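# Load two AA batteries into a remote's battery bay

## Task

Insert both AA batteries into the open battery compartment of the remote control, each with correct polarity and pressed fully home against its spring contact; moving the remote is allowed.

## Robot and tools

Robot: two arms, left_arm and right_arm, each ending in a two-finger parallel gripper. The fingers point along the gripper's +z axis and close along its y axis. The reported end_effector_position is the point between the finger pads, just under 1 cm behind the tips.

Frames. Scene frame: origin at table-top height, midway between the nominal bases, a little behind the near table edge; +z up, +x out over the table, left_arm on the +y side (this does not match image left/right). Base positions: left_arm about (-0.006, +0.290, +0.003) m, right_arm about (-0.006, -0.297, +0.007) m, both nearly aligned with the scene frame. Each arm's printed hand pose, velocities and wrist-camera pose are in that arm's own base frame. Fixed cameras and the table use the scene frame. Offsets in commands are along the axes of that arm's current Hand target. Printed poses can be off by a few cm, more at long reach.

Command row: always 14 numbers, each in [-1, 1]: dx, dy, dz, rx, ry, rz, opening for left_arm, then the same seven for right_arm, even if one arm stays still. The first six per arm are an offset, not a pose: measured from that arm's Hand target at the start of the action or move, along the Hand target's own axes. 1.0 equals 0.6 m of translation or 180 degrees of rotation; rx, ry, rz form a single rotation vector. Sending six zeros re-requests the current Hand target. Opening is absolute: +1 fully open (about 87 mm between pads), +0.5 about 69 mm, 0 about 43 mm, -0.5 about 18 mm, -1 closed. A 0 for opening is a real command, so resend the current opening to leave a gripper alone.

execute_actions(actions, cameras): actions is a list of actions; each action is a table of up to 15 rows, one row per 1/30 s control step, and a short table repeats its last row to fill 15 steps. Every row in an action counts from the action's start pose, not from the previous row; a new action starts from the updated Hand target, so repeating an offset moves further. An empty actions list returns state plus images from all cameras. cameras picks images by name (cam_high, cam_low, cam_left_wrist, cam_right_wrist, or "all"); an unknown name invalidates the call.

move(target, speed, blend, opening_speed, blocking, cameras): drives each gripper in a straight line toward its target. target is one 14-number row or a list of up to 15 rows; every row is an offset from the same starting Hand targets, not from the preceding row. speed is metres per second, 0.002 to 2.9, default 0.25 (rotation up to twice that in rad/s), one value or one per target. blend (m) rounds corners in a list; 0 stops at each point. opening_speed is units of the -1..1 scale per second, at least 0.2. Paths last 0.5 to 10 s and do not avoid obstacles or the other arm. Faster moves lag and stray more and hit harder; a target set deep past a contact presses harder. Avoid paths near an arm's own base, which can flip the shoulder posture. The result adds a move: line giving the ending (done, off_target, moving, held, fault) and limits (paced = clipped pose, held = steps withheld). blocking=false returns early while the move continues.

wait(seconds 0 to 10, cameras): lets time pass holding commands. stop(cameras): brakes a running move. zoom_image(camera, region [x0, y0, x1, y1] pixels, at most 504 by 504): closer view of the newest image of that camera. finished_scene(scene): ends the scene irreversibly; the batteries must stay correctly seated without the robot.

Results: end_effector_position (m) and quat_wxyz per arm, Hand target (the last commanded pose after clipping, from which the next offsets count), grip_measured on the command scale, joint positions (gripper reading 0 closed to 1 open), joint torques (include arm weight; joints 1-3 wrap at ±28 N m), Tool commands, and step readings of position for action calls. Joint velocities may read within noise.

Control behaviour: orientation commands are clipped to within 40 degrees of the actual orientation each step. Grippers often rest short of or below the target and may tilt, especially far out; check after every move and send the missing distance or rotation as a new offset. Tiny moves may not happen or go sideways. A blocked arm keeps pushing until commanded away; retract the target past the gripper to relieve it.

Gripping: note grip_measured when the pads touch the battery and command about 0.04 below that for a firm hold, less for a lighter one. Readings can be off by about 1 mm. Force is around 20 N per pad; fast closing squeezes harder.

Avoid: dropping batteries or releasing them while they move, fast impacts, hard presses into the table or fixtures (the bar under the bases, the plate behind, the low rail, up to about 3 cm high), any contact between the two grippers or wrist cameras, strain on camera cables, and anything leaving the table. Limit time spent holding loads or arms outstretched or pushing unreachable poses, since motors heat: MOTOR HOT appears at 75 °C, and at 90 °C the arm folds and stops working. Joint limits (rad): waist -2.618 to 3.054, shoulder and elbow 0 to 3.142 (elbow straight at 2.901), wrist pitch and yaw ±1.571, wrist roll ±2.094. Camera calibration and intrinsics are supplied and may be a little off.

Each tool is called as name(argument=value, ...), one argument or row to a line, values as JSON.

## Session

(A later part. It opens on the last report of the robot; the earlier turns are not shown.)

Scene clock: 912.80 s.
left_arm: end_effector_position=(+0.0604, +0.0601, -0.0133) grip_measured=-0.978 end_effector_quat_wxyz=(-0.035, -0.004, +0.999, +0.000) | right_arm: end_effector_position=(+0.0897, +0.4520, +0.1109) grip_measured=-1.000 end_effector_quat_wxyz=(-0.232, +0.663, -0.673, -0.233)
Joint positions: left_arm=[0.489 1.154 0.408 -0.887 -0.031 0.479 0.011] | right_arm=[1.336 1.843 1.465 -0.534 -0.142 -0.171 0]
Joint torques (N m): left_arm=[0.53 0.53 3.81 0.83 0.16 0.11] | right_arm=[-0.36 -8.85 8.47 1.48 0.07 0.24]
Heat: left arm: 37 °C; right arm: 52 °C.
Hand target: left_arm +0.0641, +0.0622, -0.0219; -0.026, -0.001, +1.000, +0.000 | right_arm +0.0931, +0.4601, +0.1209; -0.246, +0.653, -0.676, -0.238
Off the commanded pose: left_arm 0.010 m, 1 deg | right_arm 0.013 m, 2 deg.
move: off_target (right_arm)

move(
  target=[-0.0007, 0, 0.0133, 0, 0, 0, -1, 0, 0, 0, 0, 0, 0, -1],
  speed=0.05,
  cameras=["cam_left_wrist", "cam_low"],
)

zoom_image(
  camera="cam_low",
  region=[272, 255, 352, 335],
)

Scene clock: 917.07 s.
left_arm: end_effector_position=(+0.0598, +0.0598, -0.0140) grip_measured=-0.978 end_effector_quat_wxyz=(-0.038, -0.004, +0.999, -0.002) | right_arm: end_effector_position=(+0.0897, +0.4520, +0.1109) grip_measured=-1.000 end_effector_quat_wxyz=(-0.232, +0.663, -0.673, -0.233)
Joint positions: left_arm=[0.489 1.164 0.408 -0.885 -0.031 0.479 0.011] | right_arm=[1.336 1.843 1.465 -0.534 -0.142 -0.171 0]
Joint torques (N m): left_arm=[0.38 1.1 2 1.14 0.16 0.09] | right_arm=[-0.08 -8.81 8.34 1.52 0.09 0.14]
Heat: left arm: 36 °C; right arm: 52 °C.
Hand target: left_arm +0.0642, +0.0623, -0.0299; -0.026, -0.001, +1.000, +0.000 | right_arm +0.0931, +0.4601, +0.1209; -0.246, +0.653, -0.676, -0.238
Off the commanded pose: left_arm 0.017 m, 1 deg | right_arm 0.013 m, 2 deg.
move: off_target (left_arm, right_arm)
camera_calibration:
cam_left_wrist: T_world_to_cam=[[0.0199009, -0.999791, -0.0045822, 0.0568348], [-0.566956, -0.01506, 0.82361, 0.0642024], [-0.823508, -0.0137927, -0.567138, 0.183248], [0, 0, 0, 1]] pos_world=[0.186175, 0.0603173, 0.0513094]
Images, in order (width x height): cam_low 672x504, cam_left_wrist 672x504.

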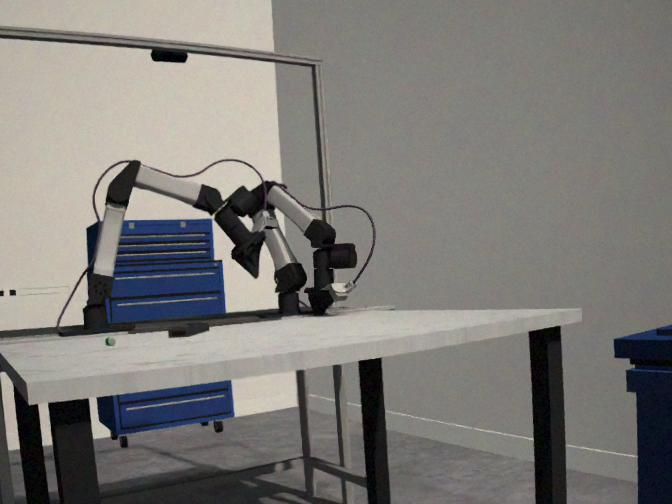

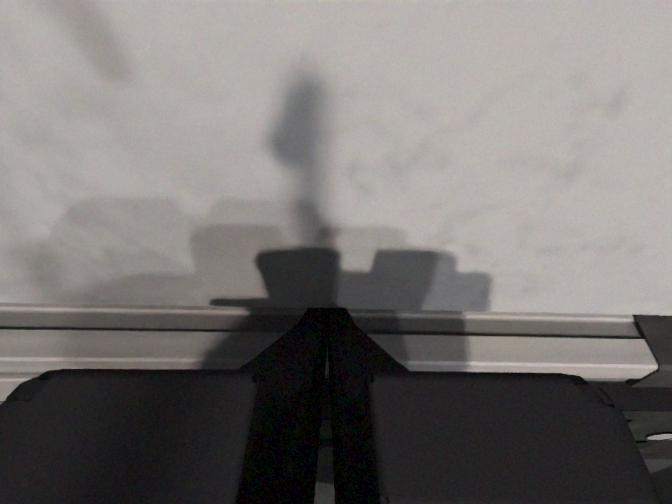

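Scaled by 6.300 from the camera's 672x504 image, which has a finer 960x720 frame.

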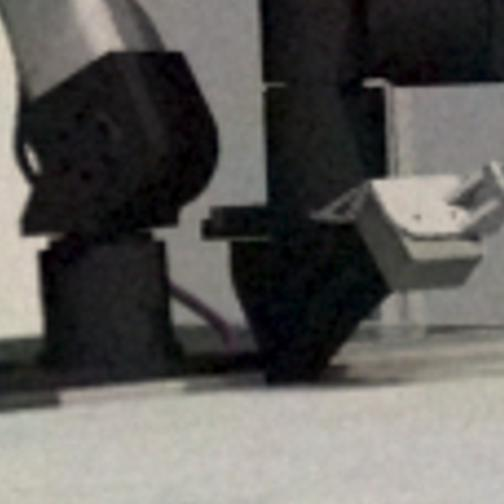

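move(
  target=[-0.0011, 0, -0.1068, 0, 0.0333, 0, -1, 0, 0, 0, 0, 0, 0, -1],
  speed=0.1,
)

Scene clock: 1006.70 s.
left_arm: end_effector_position=(+0.0610, +0.0583, +0.0291) grip_measured=-0.978 end_effector_quat_wxyz=(-0.084, +0.000, +0.996, -0.008) | right_arm: end_effector_position=(+0.0897, +0.4520, +0.1109) grip_measured=-1.000 end_effector_quat_wxyz=(-0.232, +0.663, -0.673, -0.233)
Joint positions: left_arm=[0.435 1.187 0.582 -1.125 -0.055 0.432 0.011] | right_arm=[1.336 1.843 1.465 -0.534 -0.142 -0.171 0]
Joint torques (N m): left_arm=[-0.58 -0.77 8.42 0.11 -0.02 -0.14] | right_arm=[-0.34 -8.9 8.32 1.46 0.16 0.26]
Heat: left arm: 33 °C; right arm: 53 °C.
Hand target: left_arm +0.0681, +0.0622, +0.0340; -0.078, -0.001, +0.997, +0.000 | right_arm +0.0931, +0.4601, +0.1209; -0.246, +0.653, -0.676, -0.238
Off the commanded pose: left_arm 0.010 m, 1 deg | right_arm 0.013 m, 2 deg.
move: off_target (right_arm)

move(
  target=[0, -0.0745, 0, 0, 0, 0, 0.42, 0, 0, 0, 0, 0, 0, -1],
  speed=0.1,
  cameras=["cam_right_wrist", "cam_left_wrist"],
)

Scene clock: 1010.27 s.
left_arm: end_effector_position=(+0.0681, +0.0200, +0.0334) grip_measured=+0.420 end_effector_quat_wxyz=(-0.083, +0.001, +0.997, +0.003) | right_arm: end_effector_position=(+0.0897, +0.4520, +0.1109) grip_measured=-1.000 end_effector_quat_wxyz=(-0.232, +0.663, -0.673, -0.233)
Joint positions: left_arm=[0.136 1.154 0.582 -1.162 -0.028 0.136 0.71] | right_arm=[1.336 1.843 1.465 -0.534 -0.142 -0.171 0]
Joint torques (N m): left_arm=[-0.55 -2.26 5.71 0.11 0.18 -0.15] | right_arm=[-0.21 -8.94 8.57 1.45 0.12 0.16]
Heat: left arm: 33 °C; right arm: 53 °C.
Hand target: left_arm +0.0682, +0.0175, +0.0340; -0.078, -0.001, +0.997, +0.000 | right_arm +0.0931, +0.4601, +0.1209; -0.246, +0.653, -0.676, -0.238
Off the commanded pose: left_arm 0.003 m, 1 deg | right_arm 0.013 m, 2 deg.
move: off_target (right_arm)
camera_calibration:
cam_left_wrist: T_world_to_cam=[[0.00684538, -0.999861, -0.0152127, 0.0183966], [-0.490248, -0.0166149, 0.871425, 0.0224764], [-0.871556, 0.00149274, -0.490293, 0.21682], [0, 0, 0, 1]] pos_world=[0.199864, 0.0184439, 0.0869987]
cam_right_wrist: T_world_to_cam=[[0.999947, 0.00627837, -0.00816751, -0.0955565], [0.0076857, -0.982587, 0.185644, 0.445228], [-0.00685975, -0.185697, -0.982583, 0.339143], [0, 0, 0, 1]] pos_world=[0.094456, 0.501053, 0.249802]
Images, in order (width x height): cam_left_wrist 672x504, cam_right_wrist 672x504.

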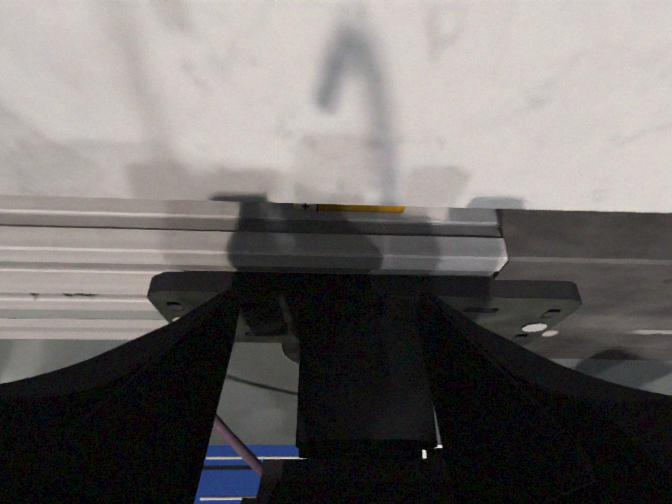

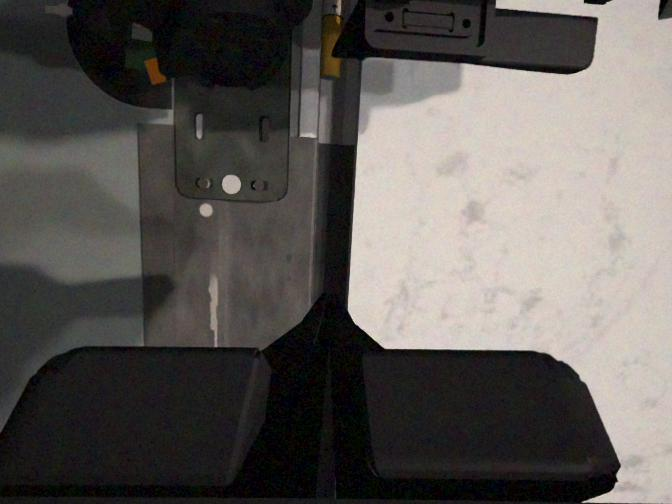

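move(
  target=[0.0093, -0.010, 0.0268, 0, 0, 0, 0.42, 0, 0, 0, 0, 0, 0, -1],
  speed=0.06,
)

Scene clock: 1015.47 s.
left_arm: end_effector_position=(+0.0562, +0.0138, +0.0207) grip_measured=+0.420 end_effector_quat_wxyz=(-0.091, +0.002, +0.996, +0.003) | right_arm: end_effector_position=(+0.0897, +0.4520, +0.1109) grip_measured=-1.000 end_effector_quat_wxyz=(-0.232, +0.663, -0.673, -0.233)
Joint positions: left_arm=[0.098 1.137 0.513 -1.128 -0.024 0.099 0.71] | right_arm=[1.336 1.843 1.465 -0.534 -0.142 -0.171 0]
Joint torques (N m): left_arm=[-0.55 -1.98 5.34 0.27 0.18 -0.15] | right_arm=[-0.34 -8.87 8.38 1.5 0.14 0.2]
Heat: left arm: 33 °C; right arm: 53 °C.
Hand target: left_arm +0.0601, +0.0115, +0.0190; -0.078, -0.001, +0.997, +0.000 | right_arm +0.0931, +0.4601, +0.1209; -0.246, +0.653, -0.676, -0.238
Off the commanded pose: left_arm 0.005 m, 2 deg | right_arm 0.013 m, 2 deg.
move: off_target (right_arm)

move(
  target=[-0.0109, 0, 0.005, 0, 0, 0, 0.42, 0, 0, 0, 0, 0, 0, -1],
  speed=0.06,
)

Scene clock: 1018.77 s.
left_arm: end_effector_position=(+0.0631, +0.0140, +0.0171) grip_measured=+0.420 end_effector_quat_wxyz=(-0.082, +0.001, +0.997, +0.004) | right_arm: end_effector_position=(+0.0897, +0.4520, +0.1109) grip_measured=-1.000 end_effector_quat_wxyz=(-0.232, +0.663, -0.673, -0.233)
Joint positions: left_arm=[0.093 1.154 0.513 -1.092 -0.023 0.094 0.71] | right_arm=[1.336 1.843 1.465 -0.534 -0.142 -0.171 0]
Joint torques (N m): left_arm=[-0.53 -0.35 5.64 0.32 0.18 -0.14] | right_arm=[-0.28 -8.81 8.55 1.43 0.12 0.27]
Heat: left arm: 33 °C; right arm: 53 °C.
Hand target: left_arm +0.0662, +0.0116, +0.0150; -0.078, -0.001, +0.997, +0.000 | right_arm +0.0931, +0.4601, +0.1209; -0.246, +0.653, -0.676, -0.238
Off the commanded pose: left_arm 0.004 m, 1 deg | right_arm 0.013 m, 2 deg.
move: off_target (right_arm)

Now descend.

move(
  target=[-0.0055, 0, 0.0543, 0, 0, 0, 0.42, 0, 0, 0, 0, 0, 0, -1],
  speed=0.05,
  cameras=["cam_right_wrist"],
)

zoom_image(
  camera="cam_right_wrist",
  region=[260, 0, 420, 120],
)

Scene clock: 1022.43 s.
left_arm: end_effector_position=(+0.0587, +0.0141, +0.0061) grip_measured=+0.420 end_effector_quat_wxyz=(-0.096, -0.003, +0.995, +0.007) | right_arm: end_effector_position=(+0.0897, +0.4520, +0.1109) grip_measured=-1.000 end_effector_quat_wxyz=(-0.232, +0.663, -0.673, -0.233)
Joint positions: left_arm=[0.09 1.198 0.479 -1.042 -0.031 0.082 0.71] | right_arm=[1.336 1.843 1.465 -0.534 -0.142 -0.171 0]
Joint torques (N m): left_arm=[-0.14 0.69 0.23 1.17 0.28 -0.01] | right_arm=[-0.32 -8.9 8.36 1.42 0.11 0.2]
Heat: left arm: 33 °C; right arm: 53 °C.
Hand target: left_arm +0.0643, +0.0115, -0.0177; -0.078, -0.001, +0.997, +0.000 | right_arm +0.0931, +0.4601, +0.1209; -0.246, +0.653, -0.676, -0.238
Off the commanded pose: left_arm 0.025 m, 2 deg | right_arm 0.013 m, 2 deg.
move: off_target (left_arm, right_arm)
camera_calibration:
cam_right_wrist: T_world_to_cam=[[0.999947, 0.00627837, -0.00816751, -0.0955565], [0.0076857, -0.982587, 0.185644, 0.445228], [-0.00685975, -0.185697, -0.982583, 0.339143], [0, 0, 0, 1]] pos_world=[0.094456, 0.501053, 0.249802]
Images, in order (width x height): cam_right_wrist 672x504.

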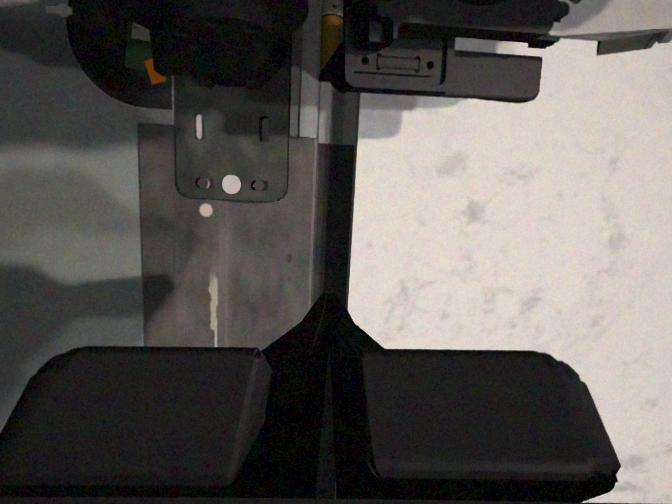

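Scaled by 3.150 from the camera's 672x504 image, which has a finer 960x720 frame.

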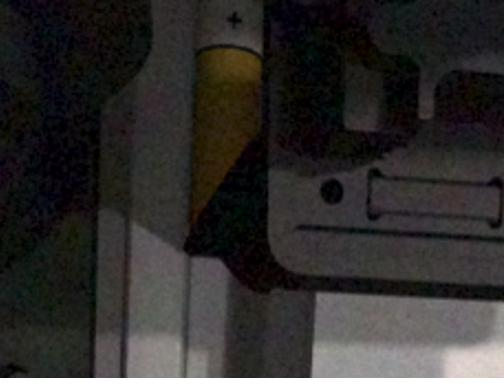

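move(
  target=[
    [-0.0006, 0, -0.045, 0, 0, 0, 0.42, 0, 0, 0, 0, 0, 0, -1],
    [-0.011, 0, -0.045, 0, 0, 0, 0.42, 0, 0, 0, 0, 0, 0, -1],
  ],
  speed=0.06,
)

Scene clock: 1027.90 s.
left_arm: end_effector_position=(+0.0601, +0.0139, +0.0074) grip_measured=+0.420 end_effector_quat_wxyz=(-0.100, -0.003, +0.995, +0.006) | right_arm: end_effector_position=(+0.0897, +0.4520, +0.1109) grip_measured=-1.000 end_effector_quat_wxyz=(-0.232, +0.663, -0.673, -0.233)
Joint positions: left_arm=[0.09 1.212 0.49 -1.046 -0.029 0.081 0.71] | right_arm=[1.336 1.843 1.465 -0.534 -0.142 -0.171 0]
Joint torques (N m): left_arm=[-0.64 -0.47 7.97 0.32 0.25 -0.07] | right_arm=[-0.36 -9.05 8.55 1.45 0.08 0.18]
Heat: left arm: 33 °C; right arm: 54 °C.
Hand target: left_arm +0.0751, +0.0115, +0.0080; -0.078, -0.001, +0.997, +0.000 | right_arm +0.0931, +0.4601, +0.1209; -0.246, +0.653, -0.676, -0.238
Off the commanded pose: left_arm 0.015 m, 3 deg | right_arm 0.013 m, 2 deg.
move: off_target (left_arm, right_arm)

move(
  target=[-0.0026, 0, -0.0165, 0, 0, 0, 0.42, 0, 0, 0, 0, 0, 0, -1],
  speed=0.06,
)

Scene clock: 1031.80 s.
left_arm: end_effector_position=(+0.0685, +0.0133, +0.0129) grip_measured=+0.420 end_effector_quat_wxyz=(-0.090, -0.002, +0.996, +0.004) | right_arm: end_effector_position=(+0.0897, +0.4520, +0.1109) grip_measured=-1.000 end_effector_quat_wxyz=(-0.232, +0.663, -0.673, -0.233)
Joint positions: left_arm=[0.087 1.212 0.522 -1.059 -0.022 0.081 0.71] | right_arm=[1.336 1.843 1.465 -0.534 -0.142 -0.171 0]
Joint torques (N m): left_arm=[-0.55 -0.98 8.35 0.11 0.17 -0.09] | right_arm=[-0.25 -8.95 8.58 1.47 0.12 0.15]
Heat: left arm: 33 °C; right arm: 54 °C.
Hand target: left_arm +0.0781, +0.0115, +0.0175; -0.078, -0.001, +0.997, +0.000 | right_arm +0.0931, +0.4601, +0.1209; -0.246, +0.653, -0.676, -0.238
Off the commanded pose: left_arm 0.011 m, 1 deg | right_arm 0.013 m, 2 deg.
move: off_target (left_arm, right_arm)

move(
  target=[0.0027, 0, 0.0578, 0, 0, 0, 0.42, 0, 0, 0, 0, 0, 0, -1],
  speed=0.05,
)

Scene clock: 1035.57 s.
left_arm: end_effector_position=(+0.0624, +0.0126, -0.0081) grip_measured=+0.420 end_effector_quat_wxyz=(-0.096, +0.000, +0.995, +0.002) | right_arm: end_effector_position=(+0.0897, +0.4520, +0.1109) grip_measured=-1.000 end_effector_quat_wxyz=(-0.232, +0.663, -0.673, -0.233)
Joint positions: left_arm=[0.087 1.259 0.45 -0.953 -0.021 0.085 0.71] | right_arm=[1.336 1.843 1.465 -0.534 -0.142 -0.171 0]
Joint torques (N m): left_arm=[-0.25 -0.39 4.26 0.66 0.16 -0.09] | right_arm=[-0.32 -9.03 8.39 1.46 0.2 0.16]
Heat: left arm: 34 °C; right arm: 54 °C.
Hand target: left_arm +0.0713, +0.0116, -0.0165; -0.078, -0.001, +0.997, +0.000 | right_arm +0.0931, +0.4601, +0.1209; -0.246, +0.653, -0.676, -0.238
Off the commanded pose: left_arm 0.012 m, 2 deg | right_arm 0.013 m, 2 deg.
move: off_target (left_arm, right_arm)

move(
  target=[0.0008, 0, 0.017, 0, 0, 0, 0.42, 0, 0, 0, 0, 0, 0, -1],
  speed=0.05,
)

Scene clock: 1043.73 s.
left_arm: end_effector_position=(+0.0615, +0.0126, -0.0095) grip_measured=+0.420 end_effector_quat_wxyz=(-0.098, +0.005, +0.995, +0.001) | right_arm: end_effector_position=(+0.0897, +0.4520, +0.1109) grip_measured=-1.000 end_effector_quat_wxyz=(-0.232, +0.663, -0.673, -0.233)
Joint positions: left_arm=[0.087 1.263 0.445 -0.947 -0.019 0.095 0.71] | right_arm=[1.336 1.843 1.465 -0.534 -0.142 -0.171 0]
Joint torques (N m): left_arm=[-0.13 0.46 1.96 1 0.14 -0.16] | right_arm=[-0.39 -8.92 8.68 1.42 0.15 0.2]
Heat: left arm: 33 °C; right arm: 54 °C.
Hand target: left_arm +0.0692, +0.0115, -0.0265; -0.078, -0.001, +0.997, +0.000 | right_arm +0.0931, +0.4601, +0.1209; -0.246, +0.653, -0.676, -0.238
Off the commanded pose: left_arm 0.019 m, 2 deg | right_arm 0.013 m, 2 deg.
move: off_target (left_arm, right_arm)

move(
  target=[0.003, 0, -0.01, 0, -0.0333, 0, 0.42, 0, 0, 0, 0, 0, 0, -1],
  speed=0.05,
)

Scene clock: 1047.47 s.
left_arm: end_effector_position=(+0.0609, +0.0122, -0.0122) grip_measured=+0.420 end_effector_quat_wxyz=(-0.047, +0.008, +0.999, +0.002) | right_arm: end_effector_position=(+0.0897, +0.4520, +0.1109) grip_measured=-1.000 end_effector_quat_wxyz=(-0.232, +0.663, -0.673, -0.233)
Joint positions: left_arm=[0.09 1.111 0.385 -0.937 -0.013 0.105 0.71] | right_arm=[1.336 1.843 1.465 -0.534 -0.142 -0.171 0]
Joint torques (N m): left_arm=[0.58 -0.96 3.69 0.82 0.16 -0.14] | right_arm=[-0.18 -8.9 8.47 1.48 0.12 0.22]
Heat: left arm: 33 °C; right arm: 54 °C.
Hand target: left_arm +0.0682, +0.0116, -0.0203; -0.026, -0.001, +1.000, +0.000 | right_arm +0.0931, +0.4601, +0.1209; -0.246, +0.653, -0.676, -0.238
Off the commanded pose: left_arm 0.011 m, 3 deg | right_arm 0.013 m, 2 deg.
move: off_target (left_arm, right_arm)

move(
  target=[0.002, 0, 0.0167, 0, 0, 0, 0.42, 0, 0, 0, 0, 0, 0, -1],
  speed=0.05,
  cameras=["cam_right_wrist", "cam_left_wrist"],
)

zoom_image(
  camera="cam_right_wrist",
  region=[260, 0, 420, 120],
)

Scene clock: 1053.30 s.
left_arm: end_effector_position=(+0.0598, +0.0121, -0.0133) grip_measured=+0.420 end_effector_quat_wxyz=(-0.047, +0.009, +0.999, +0.002) | right_arm: end_effector_position=(+0.0897, +0.4520, +0.1109) grip_measured=-1.000 end_effector_quat_wxyz=(-0.232, +0.663, -0.673, -0.233)
Joint positions: left_arm=[0.09 1.111 0.38 -0.934 -0.013 0.108 0.71] | right_arm=[1.336 1.843 1.465 -0.534 -0.142 -0.171 0]
Joint torques (N m): left_arm=[0.68 0.08 1.48 1.18 0.16 -0.16] | right_arm=[-0.29 -8.68 8.5 1.46 0.11 0.17]
Heat: left arm: 33 °C; right arm: 54 °C.
Hand target: left_arm +0.0665, +0.0115, -0.0303; -0.026, -0.001, +1.000, +0.000 | right_arm +0.0931, +0.4601, +0.1209; -0.246, +0.653, -0.676, -0.238
Off the commanded pose: left_arm 0.018 m, 3 deg | right_arm 0.013 m, 2 deg.
move: off_target (left_arm, right_arm)
camera_calibration:
cam_left_wrist: T_world_to_cam=[[-0.00751748, -0.999906, -0.0114821, 0.0107514], [-0.551914, -0.00542628, 0.833883, 0.0620101], [-0.833867, 0.0126059, -0.551821, 0.183458], [0, 0, 0, 1]] pos_world=[0.187285, 0.00877425, 0.0496505]
cam_right_wrist: T_world_to_cam=[[0.999947, 0.00627837, -0.00816751, -0.0955565], [0.0076857, -0.982587, 0.185644, 0.445228], [-0.00685975, -0.185697, -0.982583, 0.339143], [0, 0, 0, 1]] pos_world=[0.094456, 0.501053, 0.249802]
Images, in order (width x height): cam_left_wrist 672x504, cam_right_wrist 672x504.

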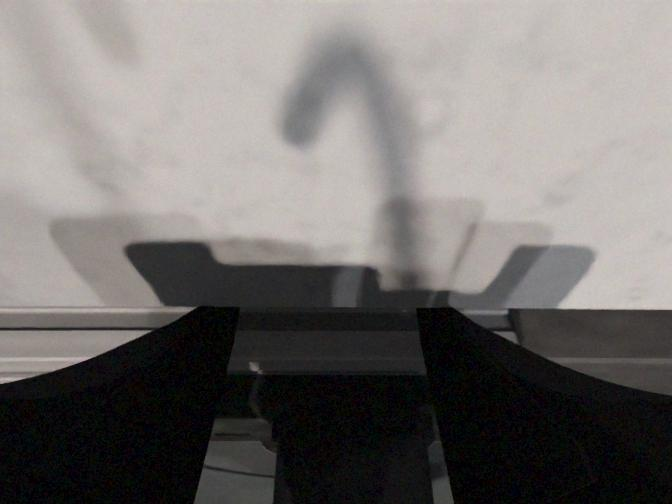

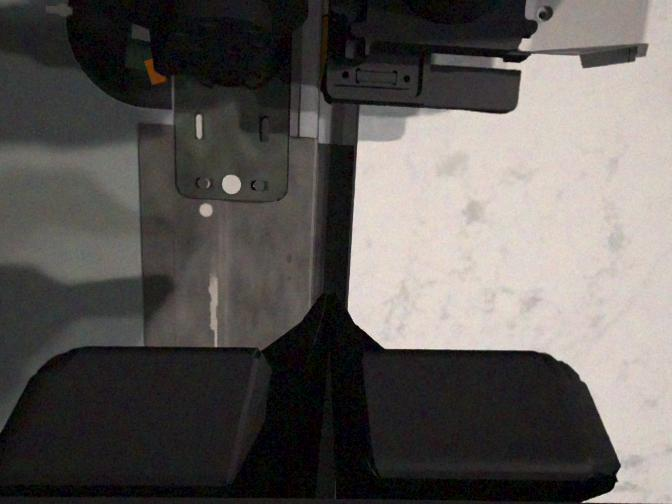

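Scaled by 3.150 from the camera's 672x504 image, which has a finer 960x720 frame.

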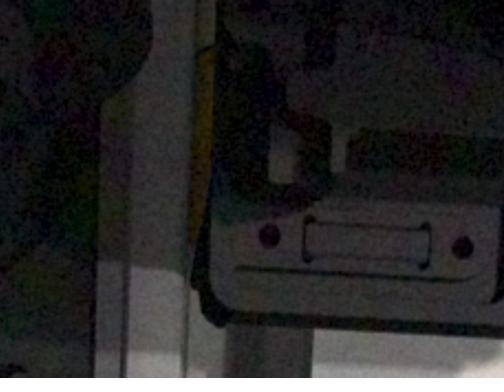

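move(
  target=[0.002, 0, -0.02, 0, 0, 0, 0.1, 0, 0, 0, 0, 0, 0, -1],
  speed=0.05,
  opening_speed=0.4,
)

Scene clock: 1060.97 s.
left_arm: end_effector_position=(+0.0606, +0.0143, -0.0128) grip_measured=+0.101 end_effector_quat_wxyz=(-0.043, +0.014, +0.999, +0.006) | right_arm: end_effector_position=(+0.0897, +0.4520, +0.1109) grip_measured=-1.000 end_effector_quat_wxyz=(-0.232, +0.663, -0.673, -0.233)
Joint positions: left_arm=[0.092 1.098 0.379 -0.935 -0.021 0.118 0.55] | right_arm=[1.336 1.843 1.465 -0.534 -0.142 -0.171 0]
Joint torques (N m): left_arm=[0.68 -1.21 4.27 0.65 0.25 -0.25] | right_arm=[-0.28 -8.81 8.57 1.45 0.07 0.25]
Heat: left arm: 33 °C; right arm: 54 °C.
Hand target: left_arm +0.0660, +0.0116, -0.0182; -0.026, -0.001, +1.000, +0.000 | right_arm +0.0931, +0.4601, +0.1209; -0.246, +0.653, -0.676, -0.238
Off the commanded pose: left_arm 0.008 m, 3 deg | right_arm 0.013 m, 2 deg.
move: off_target (left_arm, right_arm)

move(
  target=[0, 0, 0, 0, 0, 0, 0.03, 0, 0, 0, 0, 0, 0, -1],
  speed=0.05,
  opening_speed=0.4,
)

Scene clock: 1065.87 s.
left_arm: end_effector_position=(+0.0606, +0.0143, -0.0128) grip_measured=+0.057 end_effector_quat_wxyz=(-0.043, +0.014, +0.999, +0.006) | right_arm: end_effector_position=(+0.0897, +0.4520, +0.1109) grip_measured=-1.000 end_effector_quat_wxyz=(-0.232, +0.663, -0.673, -0.233)
Joint positions: left_arm=[0.092 1.098 0.379 -0.935 -0.021 0.118 0.528] | right_arm=[1.336 1.843 1.465 -0.534 -0.142 -0.171 0]
Joint torques (N m): left_arm=[0.68 -1.17 4.27 0.66 0.25 -0.26] | right_arm=[-0.09 -8.8 8.39 1.45 0.08 0.2]
Heat: left arm: 33 °C; right arm: 54 °C.
Hand target: left_arm +0.0660, +0.0116, -0.0182; -0.026, -0.001, +1.000, +0.000 | right_arm +0.0931, +0.4601, +0.1209; -0.246, +0.653, -0.676, -0.238
Off the commanded pose: left_arm 0.008 m, 3 deg | right_arm 0.013 m, 2 deg.
move: off_target (left_arm, right_arm)

move(
  target=[
    [-0.004, 0, -0.05, 0, 0, 0, 0.01, 0, 0, 0, 0, 0, 0, -1],
    [-0.012, 0, -0.1007, 0, 0, 0, 0.01, 0, 0, 0, 0, 0, 0, -1],
  ],
  speed=[0.05, 0.1],
  blend=[0.01, 0],
  cameras=["cam_right_wrist", "cam_left_wrist"],
)

zoom_image(
  camera="cam_left_wrist",
  region=[180, 200, 480, 400],
)

Scene clock: 1072.10 s.
left_arm: end_effector_position=(+0.0668, +0.0130, +0.0351) grip_measured=+0.055 end_effector_quat_wxyz=(-0.045, +0.005, +0.999, +0.003) | right_arm: end_effector_position=(+0.0897, +0.4520, +0.1109) grip_measured=-1.000 end_effector_quat_wxyz=(-0.232, +0.663, -0.673, -0.233)
Joint positions: left_arm=[0.092 1.041 0.554 -1.174 -0.015 0.101 0.528] | right_arm=[1.336 1.843 1.465 -0.534 -0.142 -0.171 0]
Joint torques (N m): left_arm=[0.02 -1.43 8.92 0.21 0.19 -0.15] | right_arm=[-0.28 -8.83 8.68 1.45 0.16 0.19]
Heat: left arm: 33 °C; right arm: 54 °C.
Hand target: left_arm +0.0763, +0.0116, +0.0418; -0.026, -0.001, +1.000, +0.000 | right_arm +0.0931, +0.4601, +0.1209; -0.246, +0.653, -0.676, -0.238
Off the commanded pose: left_arm 0.012 m, 2 deg | right_arm 0.013 m, 2 deg.
move: off_target (left_arm, right_arm)
camera_calibration:
cam_left_wrist: T_world_to_cam=[[0.000694622, -0.999891, -0.0147803, 0.0117792], [-0.55548, -0.0126761, 0.831433, 0.0260084], [-0.83153, 0.00763264, -0.555428, 0.216038], [0, 0, 0, 1]] pos_world=[0.194081, 0.0104586, 0.0985435]
cam_right_wrist: T_world_to_cam=[[0.999947, 0.00627837, -0.00816751, -0.0955565], [0.0076857, -0.982587, 0.185644, 0.445228], [-0.00685975, -0.185697, -0.982583, 0.339143], [0, 0, 0, 1]] pos_world=[0.094456, 0.501053, 0.249802]
Images, in order (width x height): cam_left_wrist 672x504, cam_right_wrist 672x504.

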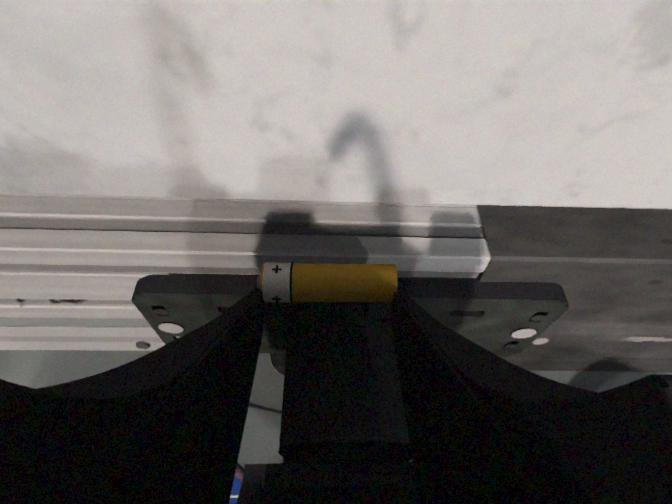

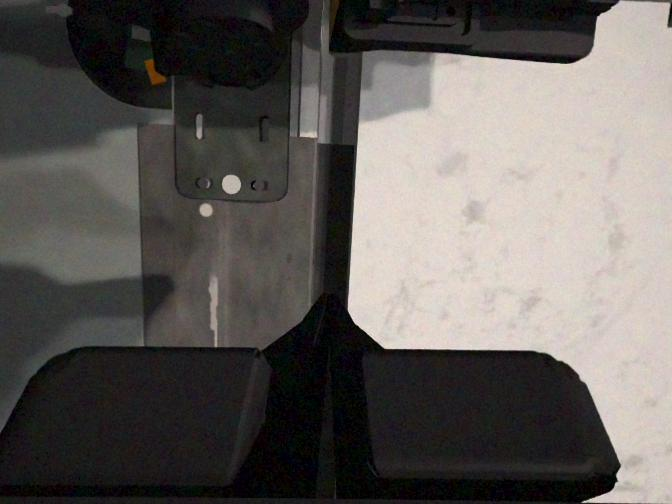

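Scaled by 1.680 from the camera's 672x504 image, which has a finer 960x720 frame.

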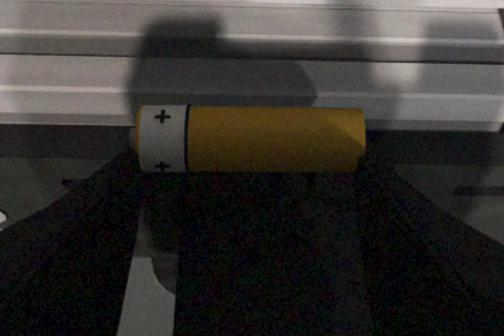

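move(
  target=[
    [-0.199, -0.1027, -0.1408, -0.0173, 0, 0.3329, 0.01, 0.1473, -0.1875, -0.2295, 0.1039, 0.1830, 0.2503, 0.6],
    [-0.1062, -0.3893, -0.036, -0.0435, 0, 0.8348, 0.01, 0.3432, -0.3273, -0.2867, 0.2579, 0.1140, 0.6713, 0.6],
  ],
  speed=[0.25, 0.35],
  blend=[0.03, 0],
  cameras=["cam_high", "cam_right_wrist", "cam_left_wrist"],
)

Scene clock: 1106.83 s.
left_arm: end_effector_position=(+0.1909, -0.0530, +0.1128) grip_measured=+0.055 end_effector_quat_wxyz=(-0.024, +0.488, +0.873, +0.008) | right_arm: end_effector_position=(+0.2038, +0.2921, +0.1647) grip_measured=+0.600 end_effector_quat_wxyz=(+0.034, -0.298, +0.954, +0.016)
Joint positions: left_arm=[-0.41 1.457 1.154 -1.313 -0.021 0.608 0.528] | right_arm=[0.931 2.013 2.031 -1.515 0.013 0.325 0.8]
Joint torques (N m): left_arm=[0.47 -3.71 6.24 0.33 0.09 -0.08] | right_arm=[-0.75 -9.87 5.19 0.63 0.2 0.15]
Heat: left arm: 37 °C; right arm: 54 °C.
Hand target: left_arm +0.1913, -0.0517, +0.1128; -0.024, +0.484, +0.875, +0.009 (not the last commanded pose) | right_arm +0.2070, +0.2905, +0.1652; +0.039, -0.286, +0.957, +0.013 (not the last commanded pose)
Off the commanded pose: left_arm 0.184 m, 92 deg | right_arm 0.139 m, 75 deg.
move: held (left_arm; a check stopped the path), off_target (right_arm; braked when a check withheld steps of left_arm); path passed 1 of 2 targets; limits=held
pose unreachable (left arm): on one or more control steps of this call, first in action 0 (counted from 0), this arm could not follow its commanded pose, so it was not sent that pose on those steps. It may still have moved: this result reports where it is.
cause: moving toward the commanded pose would bring a part of the arm too close to another arm (this arm's wrist (the part past joint 4) and the right arm's wrist camera, 13 mm apart when this arm was first held).
camera_calibration:
cam_left_wrist: T_world_to_cam=[[-0.845616, -0.533792, 0.000328143, 0.131434], [-0.314025, 0.497964, 0.808344, 0.0130735], [-0.431651, 0.683445, -0.588711, 0.326076], [0, 0, 0, 1]] pos_world=[0.255999, -0.159207, 0.181354]
cam_right_wrist: T_world_to_cam=[[0.581568, -0.813171, -0.0230427, 0.118921], [-0.567314, -0.42571, 0.704929, 0.146255], [-0.583038, -0.396892, -0.708903, 0.497112], [0, 0, 0, 1]] pos_world=[0.303646, 0.356265, 0.252045]
Images, in order (width x height): cam_high 672x504, cam_left_wrist 672x504, cam_right_wrist 672x504.

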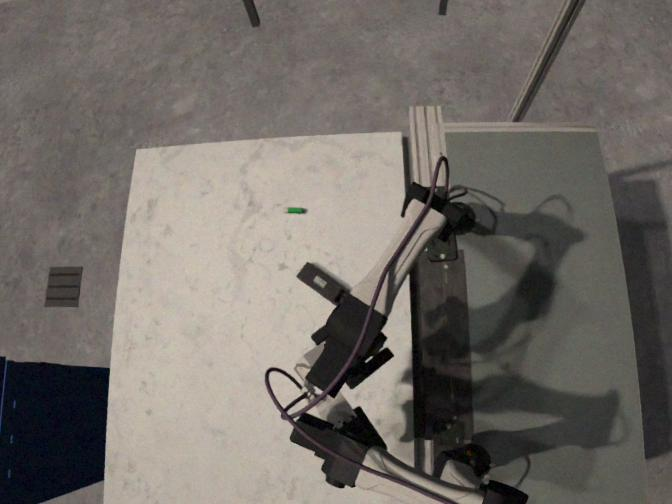

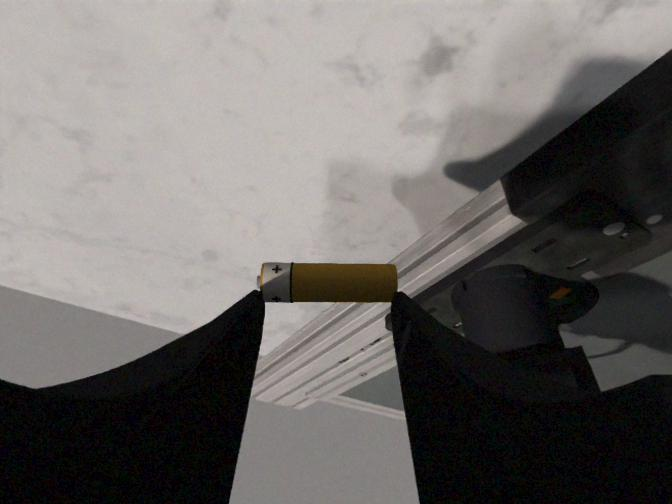

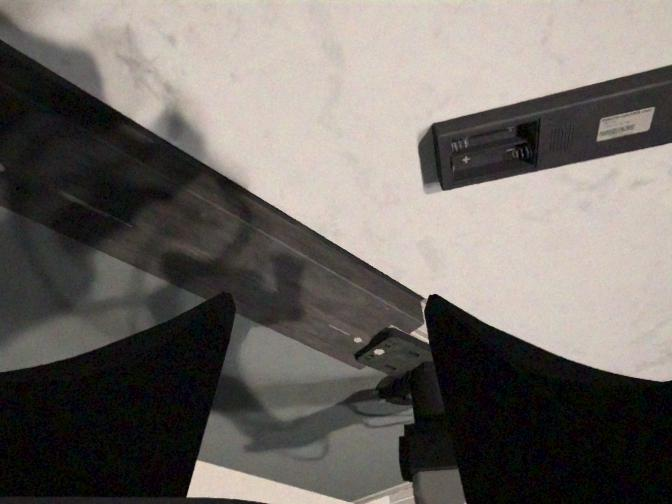

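move(
  target=[0, 0, 0, 0, 0, 0, 0.01, 0.0208, -0.2612, 0.0737, 0.0398, 0, 0.4036, 0.6],
  speed=0.35,
  cameras=["cam_right_wrist"],
)

Scene clock: 1118.87 s.
left_arm: end_effector_position=(+0.2302, -0.0905, +0.0946) grip_measured=+0.055 end_effector_quat_wxyz=(+0.050, +0.510, +0.859, -0.006) | right_arm: end_effector_position=(+0.2303, +0.2188, +0.1197) grip_measured=+0.600 end_effector_quat_wxyz=(-0.003, -0.203, +0.970, +0.133)
Joint positions: left_arm=[-0.458 1.515 1.154 -1.11 0.019 0.613 0.528] | right_arm=[0.598 1.794 1.528 -1.207 -0.249 0.198 0.8]
Joint torques (N m): left_arm=[2.96 -7.54 7.04 -1.14 -0.29 -0.25] | right_arm=[-17.16 -8.95 4.98 0.49 1.35 4.71]
Heat: left arm: 37 °C; right arm: 53 °C.
Hand target: left_arm +0.1913, -0.0517, +0.1127; -0.024, +0.484, +0.875, +0.009 | right_arm +0.2856, +0.1547, +0.1196; +0.024, +0.130, +0.990, +0.041
Off the commanded pose: left_arm 0.058 m, 9 deg | right_arm 0.085 m, 66 deg; orientation clipped.
move: off_target (left_arm, right_arm); limits=paced
camera_calibration:
cam_right_wrist: T_world_to_cam=[[0.404703, -0.873254, -0.271373, 0.126384], [-0.547363, -0.469058, 0.693094, 0.168142], [-0.732536, -0.131958, -0.667816, 0.423092], [0, 0, 0, 1]] pos_world=[0.350817, 0.245064, 0.200306]
Images, in order (width x height): cam_right_wrist 672x504.

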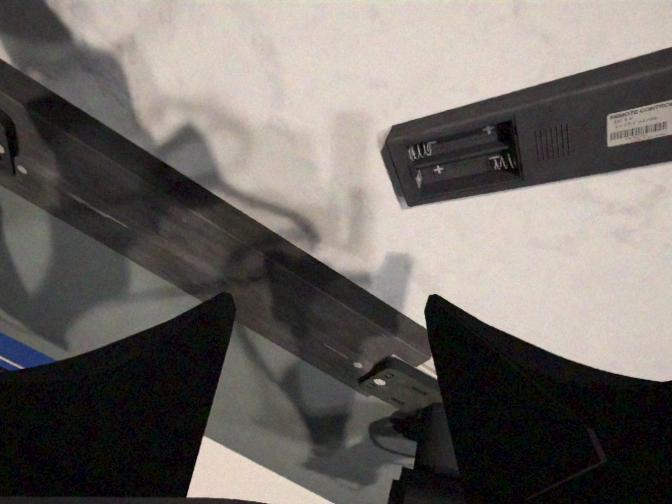

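move(
  target=[0, 0, 0, 0, 0, 0, 0.01, 0.1757, 0.1847, -0.0958, -0.0293, 0, -0.2654, 0.6],
  speed=0.3,
  cameras=["cam_high", "cam_low", "cam_left_wrist"],
)

Scene clock: 1129.13 s.
left_arm: end_effector_position=(+0.1912, -0.0550, +0.1077) grip_measured=+0.055 end_effector_quat_wxyz=(-0.034, +0.490, +0.871, +0.003) | right_arm: end_effector_position=(+0.2030, +0.2823, +0.1796) grip_measured=+0.600 end_effector_quat_wxyz=(+0.032, -0.276, +0.958, +0.072)
Joint positions: left_arm=[-0.411 1.483 1.154 -1.309 -0.012 0.613 0.528] | right_arm=[0.868 1.919 1.956 -1.473 -0.084 0.312 0.8]
Joint torques (N m): left_arm=[0.5 -5.96 6.15 0.27 0 -0.12] | right_arm=[-0.2 -8.06 7.41 0.71 0.13 -0.22]
Heat: left arm: 36 °C; right arm: 52 °C.
Hand target: left_arm +0.1913, -0.0517, +0.1128; -0.024, +0.484, +0.875, +0.009 | right_arm +0.2089, +0.2846, +0.1828; +0.044, -0.283, +0.955, +0.072
Off the commanded pose: left_arm 0.006 m, 2 deg | right_arm 0.007 m, 2 deg.
move: done
camera_calibration:
cam_left_wrist: T_world_to_cam=[[-0.848343, -0.529052, 0.0204584, 0.129294], [-0.29188, 0.499574, 0.815618, 0.0133197], [-0.441724, 0.685952, -0.57823, 0.325609], [0, 0, 0, 1]] pos_world=[0.257403, -0.161604, 0.174768]
Images, in order (width x height): cam_high 672x504, cam_low 672x504, cam_left_wrist 672x504.

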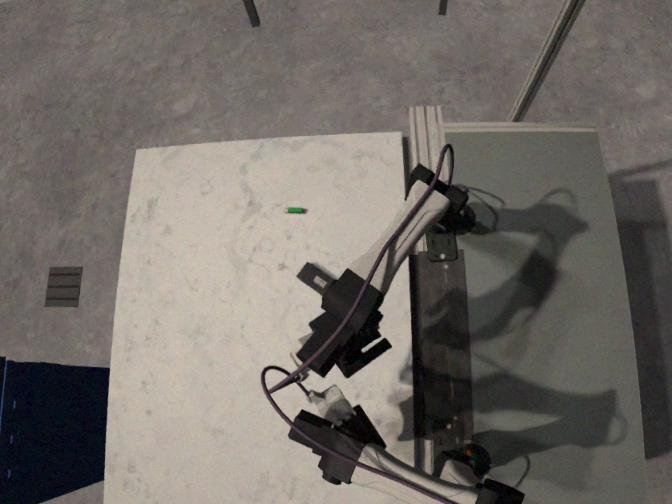

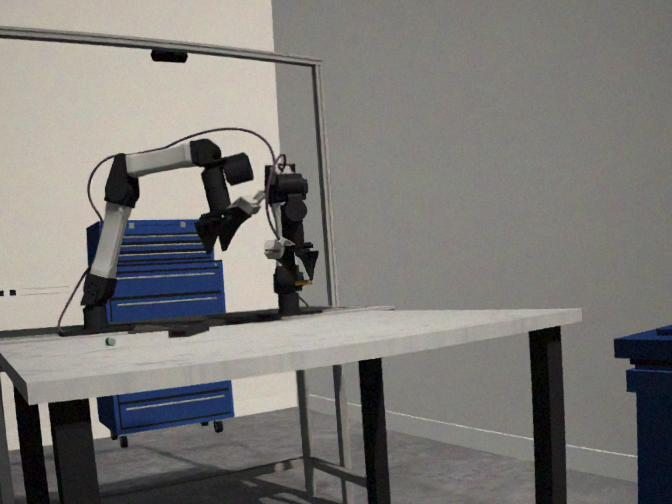

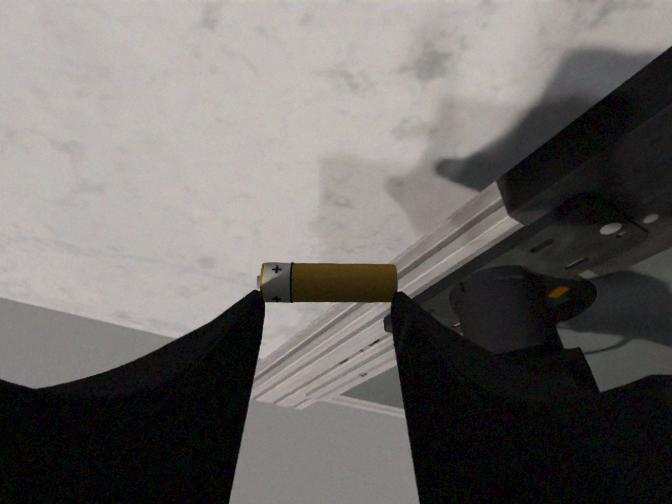

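move(
  target=[0.122, -0.0637, 0.038, 0.004, 0, -0.2667, 0.01, 0.0113, 0.233, 0.0537, -0.0320, -0.1107, -0.2047, 0.6],
  speed=0.2,
  cameras=["cam_high", "cam_low"],
)

zoom_image(
  camera="cam_high",
  region=[240, 300, 480, 504],
)

zoom_image(
  camera="cam_low",
  region=[180, 110, 380, 330],
)

Scene clock: 1145.53 s.
left_arm: end_effector_position=(+0.1197, -0.0111, +0.0933) grip_measured=+0.055 end_effector_quat_wxyz=(-0.027, +0.094, +0.995, +0.008) | right_arm: end_effector_position=(+0.1247, +0.3996, +0.1521) grip_measured=+0.600 end_effector_quat_wxyz=(+0.188, -0.553, +0.800, +0.139)
Joint positions: left_arm=[-0.132 1.198 0.881 -1.309 -0.014 0.056 0.528] | right_arm=[1.267 1.845 1.706 -0.961 0.011 0.056 0.8]
Joint torques (N m): left_arm=[0.49 -3.08 5.87 0.34 -0.02 -0.13] | right_arm=[-0.1 -11.86 5.74 1.4 0.21 -0.21]
Heat: left arm: 36 °C; right arm: 52 °C.
Hand target: left_arm +0.1193, -0.0092, +0.0939; -0.021, +0.086, +0.996, +0.013 | right_arm +0.1283, +0.4021, +0.1658; +0.212, -0.554, +0.791, +0.148
Off the commanded pose: left_arm 0.002 m, 1 deg | right_arm 0.014 m, 3 deg.
move: off_target (right_arm)
Images, in order (width x height): cam_high 672x504, cam_low 672x504.

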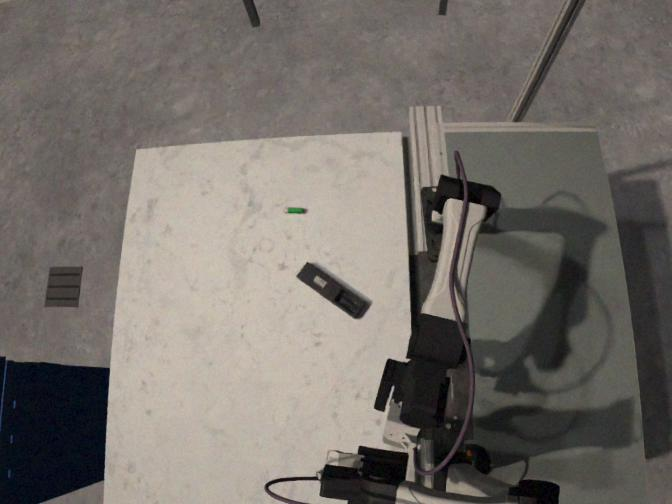

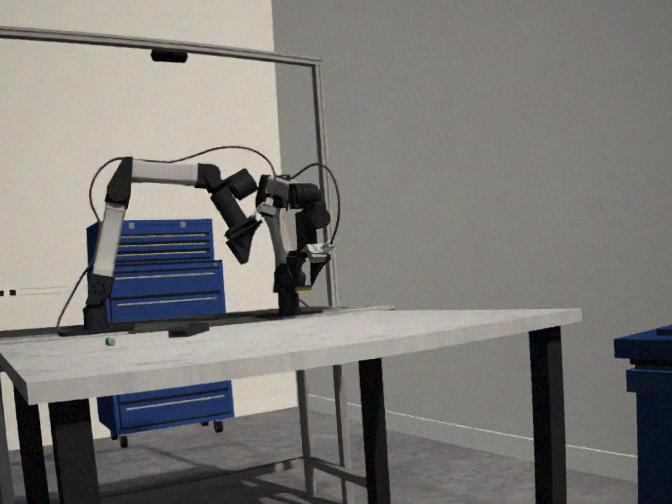

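Scaled by 2.100 from the camera's 672x504 image, which has a finer 960x720 frame.

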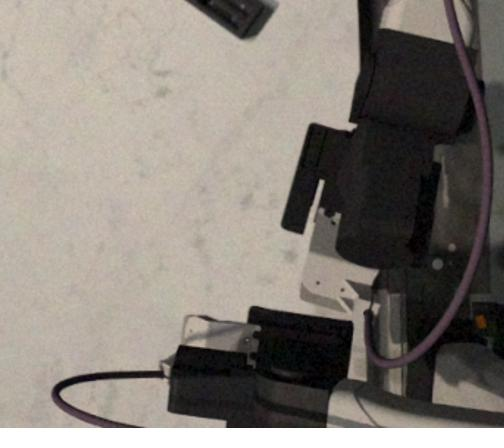

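Scaled by 2.291 from the camera's 672x504 image, which has a finer 960x720 frame.

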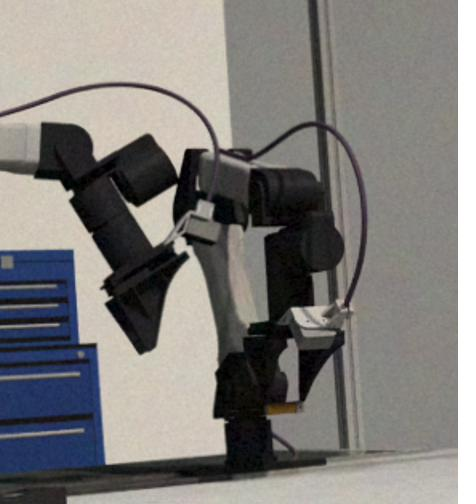

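move(
  target=[
    [0, 0, 0, 0, 0, 0, 0.01, 0.2082, -0.2162, -0.1282, 0.0502, 0.1356, 0.1603, 0.6],
    [0, 0, 0, 0, 0, 0, 0.01, 0.2955, -0.3878, -0.0825, 0.1796, 0.0970, 0.5882, 0.6],
  ],
  speed=0.35,
  blend=[0.03, 0],
  cameras=["cam_high", "cam_right_wrist"],
)

Scene clock: 1160.57 s.
left_arm: end_effector_position=(+0.1197, -0.0111, +0.0933) grip_measured=+0.055 end_effector_quat_wxyz=(-0.027, +0.094, +0.995, +0.008) | right_arm: end_effector_position=(+0.2799, +0.1554, +0.1226) grip_measured=+0.600 end_effector_quat_wxyz=(+0.024, +0.332, +0.943, -0.011)
Joint positions: left_arm=[-0.132 1.198 0.881 -1.309 -0.014 0.056 0.528] | right_arm=[0.418 1.804 1.579 -1.327 0.049 1.095 0.8]
Joint torques (N m): left_arm=[0.43 -3.07 5.89 0.34 -0.02 -0.15] | right_arm=[-0.61 -7.23 5.35 0.65 0.29 0.19]
Heat: left arm: 36 °C; right arm: 51 °C.
Hand target: left_arm +0.1193, -0.0092, +0.0939; -0.021, +0.086, +0.996, +0.013 | right_arm +0.2859, +0.1550, +0.1201; +0.033, +0.342, +0.939, -0.012
Off the commanded pose: left_arm 0.002 m, 1 deg | right_arm 0.007 m, 2 deg.
move: done
camera_calibration:
cam_right_wrist: T_world_to_cam=[[-0.615635, -0.788006, -0.00635919, 0.291683], [-0.54886, 0.422982, 0.720999, 0.0218634], [-0.565461, 0.447363, -0.692907, 0.319286], [0, 0, 0, 1]] pos_world=[0.372114, 0.0777634, 0.207327]
Images, in order (width x height): cam_high 672x504, cam_right_wrist 672x504.

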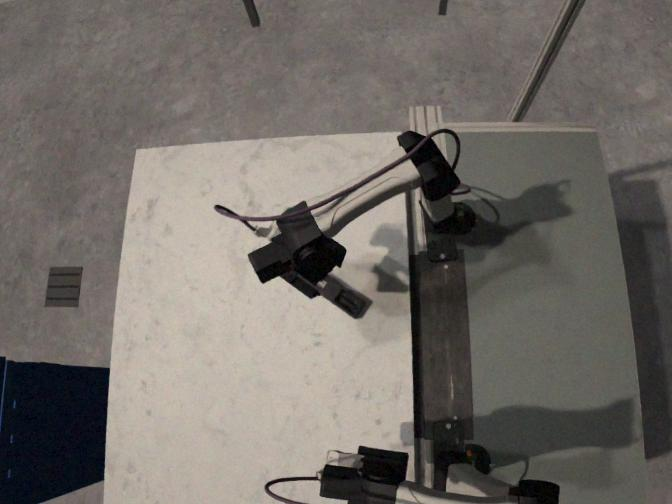

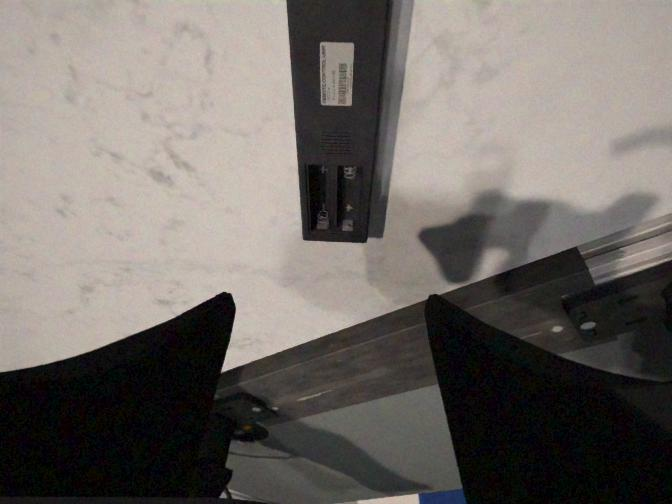

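move(
  target=[-0.0995, -0.3432, 0.0783, -0.0264, 0, 0.753, 0.01, 0.0143, 0, 0.2045, 0, 0, 0, 0.6],
  speed=0.25,
  cameras=["cam_high", "cam_left_wrist", "cam_right_wrist"],
)

Scene clock: 1181.53 s.
left_arm: end_effector_position=(+0.1341, -0.2076, +0.0361) grip_measured=+0.055 end_effector_quat_wxyz=(-0.034, +0.952, +0.304, +0.012) | right_arm: end_effector_position=(+0.2800, +0.1555, -0.0008) grip_measured=+0.600 end_effector_quat_wxyz=(+0.023, +0.332, +0.943, -0.012)
Joint positions: left_arm=[-1.183 1.626 1.004 -1.014 -0.03 1.34 0.528] | right_arm=[0.418 1.911 1.211 -0.855 0.049 1.096 0.8]
Joint torques (N m): left_arm=[-0.2 -3.66 8.85 0.38 0.04 0.07] | right_arm=[-0.58 -7.57 5.09 0.57 0.29 0.15]
Heat: left arm: 36 °C; right arm: 49 °C.
Hand target: left_arm +0.1408, -0.2209, +0.0400; -0.017, +0.955, +0.296, +0.018 | right_arm +0.2860, +0.1550, -0.0029; +0.033, +0.342, +0.939, -0.012
Off the commanded pose: left_arm 0.015 m, 2 deg | right_arm 0.006 m, 2 deg.
move: off_target (left_arm)
camera_calibration:
cam_left_wrist: T_world_to_cam=[[-0.588132, 0.807331, 0.0481468, 0.243071], [0.501952, 0.317693, 0.804435, -0.0125503], [0.634149, 0.497281, -0.592087, 0.180589], [0, 0, 0, 1]] pos_world=[0.0347369, -0.282055, 0.105317]
cam_right_wrist: T_world_to_cam=[[-0.615968, -0.787761, -0.00403487, 0.291072], [-0.546933, 0.423962, 0.721887, 0.110233], [-0.566963, 0.446866, -0.692, 0.23429], [0, 0, 0, 1]] pos_world=[0.372415, 0.0778638, 0.0837269]
Images, in order (width x height): cam_high 672x504, cam_left_wrist 672x504, cam_right_wrist 672x504.

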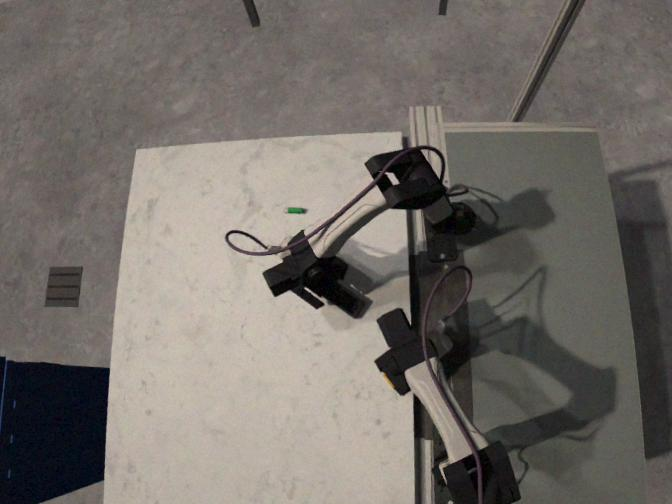

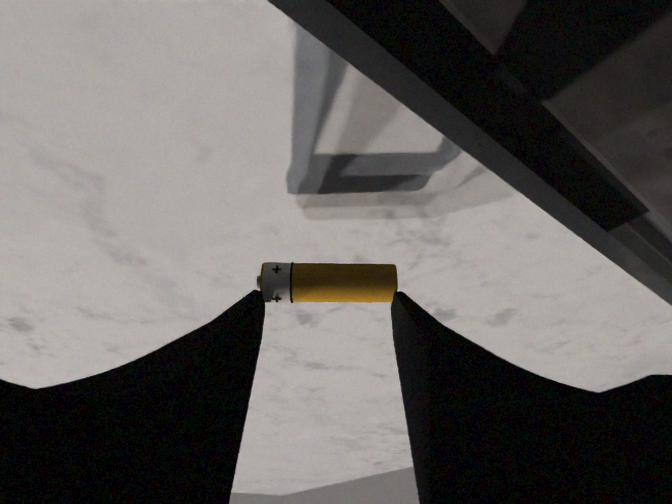

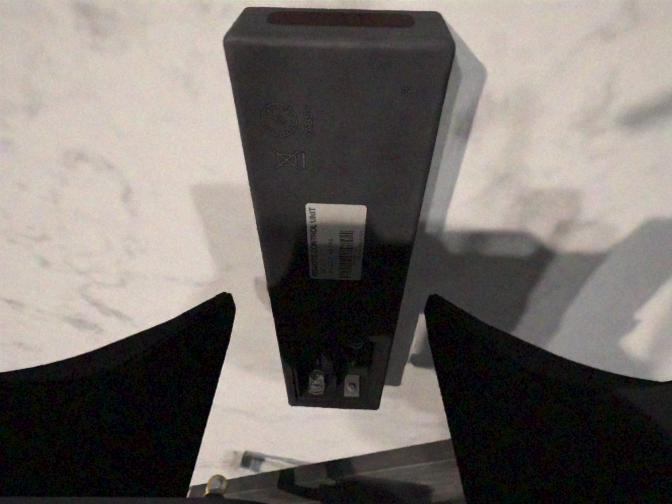

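move(
  target=[0.0015, 0, 0.0433, 0, 0, 0, 0.01, 0, 0, 0, 0, 0, 0, 0.03],
  speed=0.05,
  opening_speed=0.8,
)

Scene clock: 1185.97 s.
left_arm: end_effector_position=(+0.1386, -0.2182, +0.0172) grip_measured=+0.055 end_effector_quat_wxyz=(-0.018, +0.954, +0.300, +0.014) | right_arm: end_effector_position=(+0.2801, +0.1554, -0.0009) grip_measured=+0.068 end_effector_quat_wxyz=(+0.023, +0.333, +0.943, -0.013)
Joint positions: left_arm=[-1.183 1.667 0.97 -0.906 -0.03 1.349 0.528] | right_arm=[0.418 1.911 1.211 -0.855 0.05 1.096 0.534]
Joint torques (N m): left_arm=[0.35 -4.04 5.52 0.45 0.04 0.1] | right_arm=[-0.35 -7.88 4.9 0.61 0.26 0.15]
Heat: left arm: 36 °C; right arm: 49 °C.
Hand target: left_arm +0.1422, -0.2192, +0.0140; -0.017, +0.955, +0.296, +0.018 | right_arm +0.2859, +0.1550, -0.0029; +0.033, +0.342, +0.939, -0.012
Off the commanded pose: left_arm 0.005 m, 1 deg | right_arm 0.006 m, 2 deg.
move: done


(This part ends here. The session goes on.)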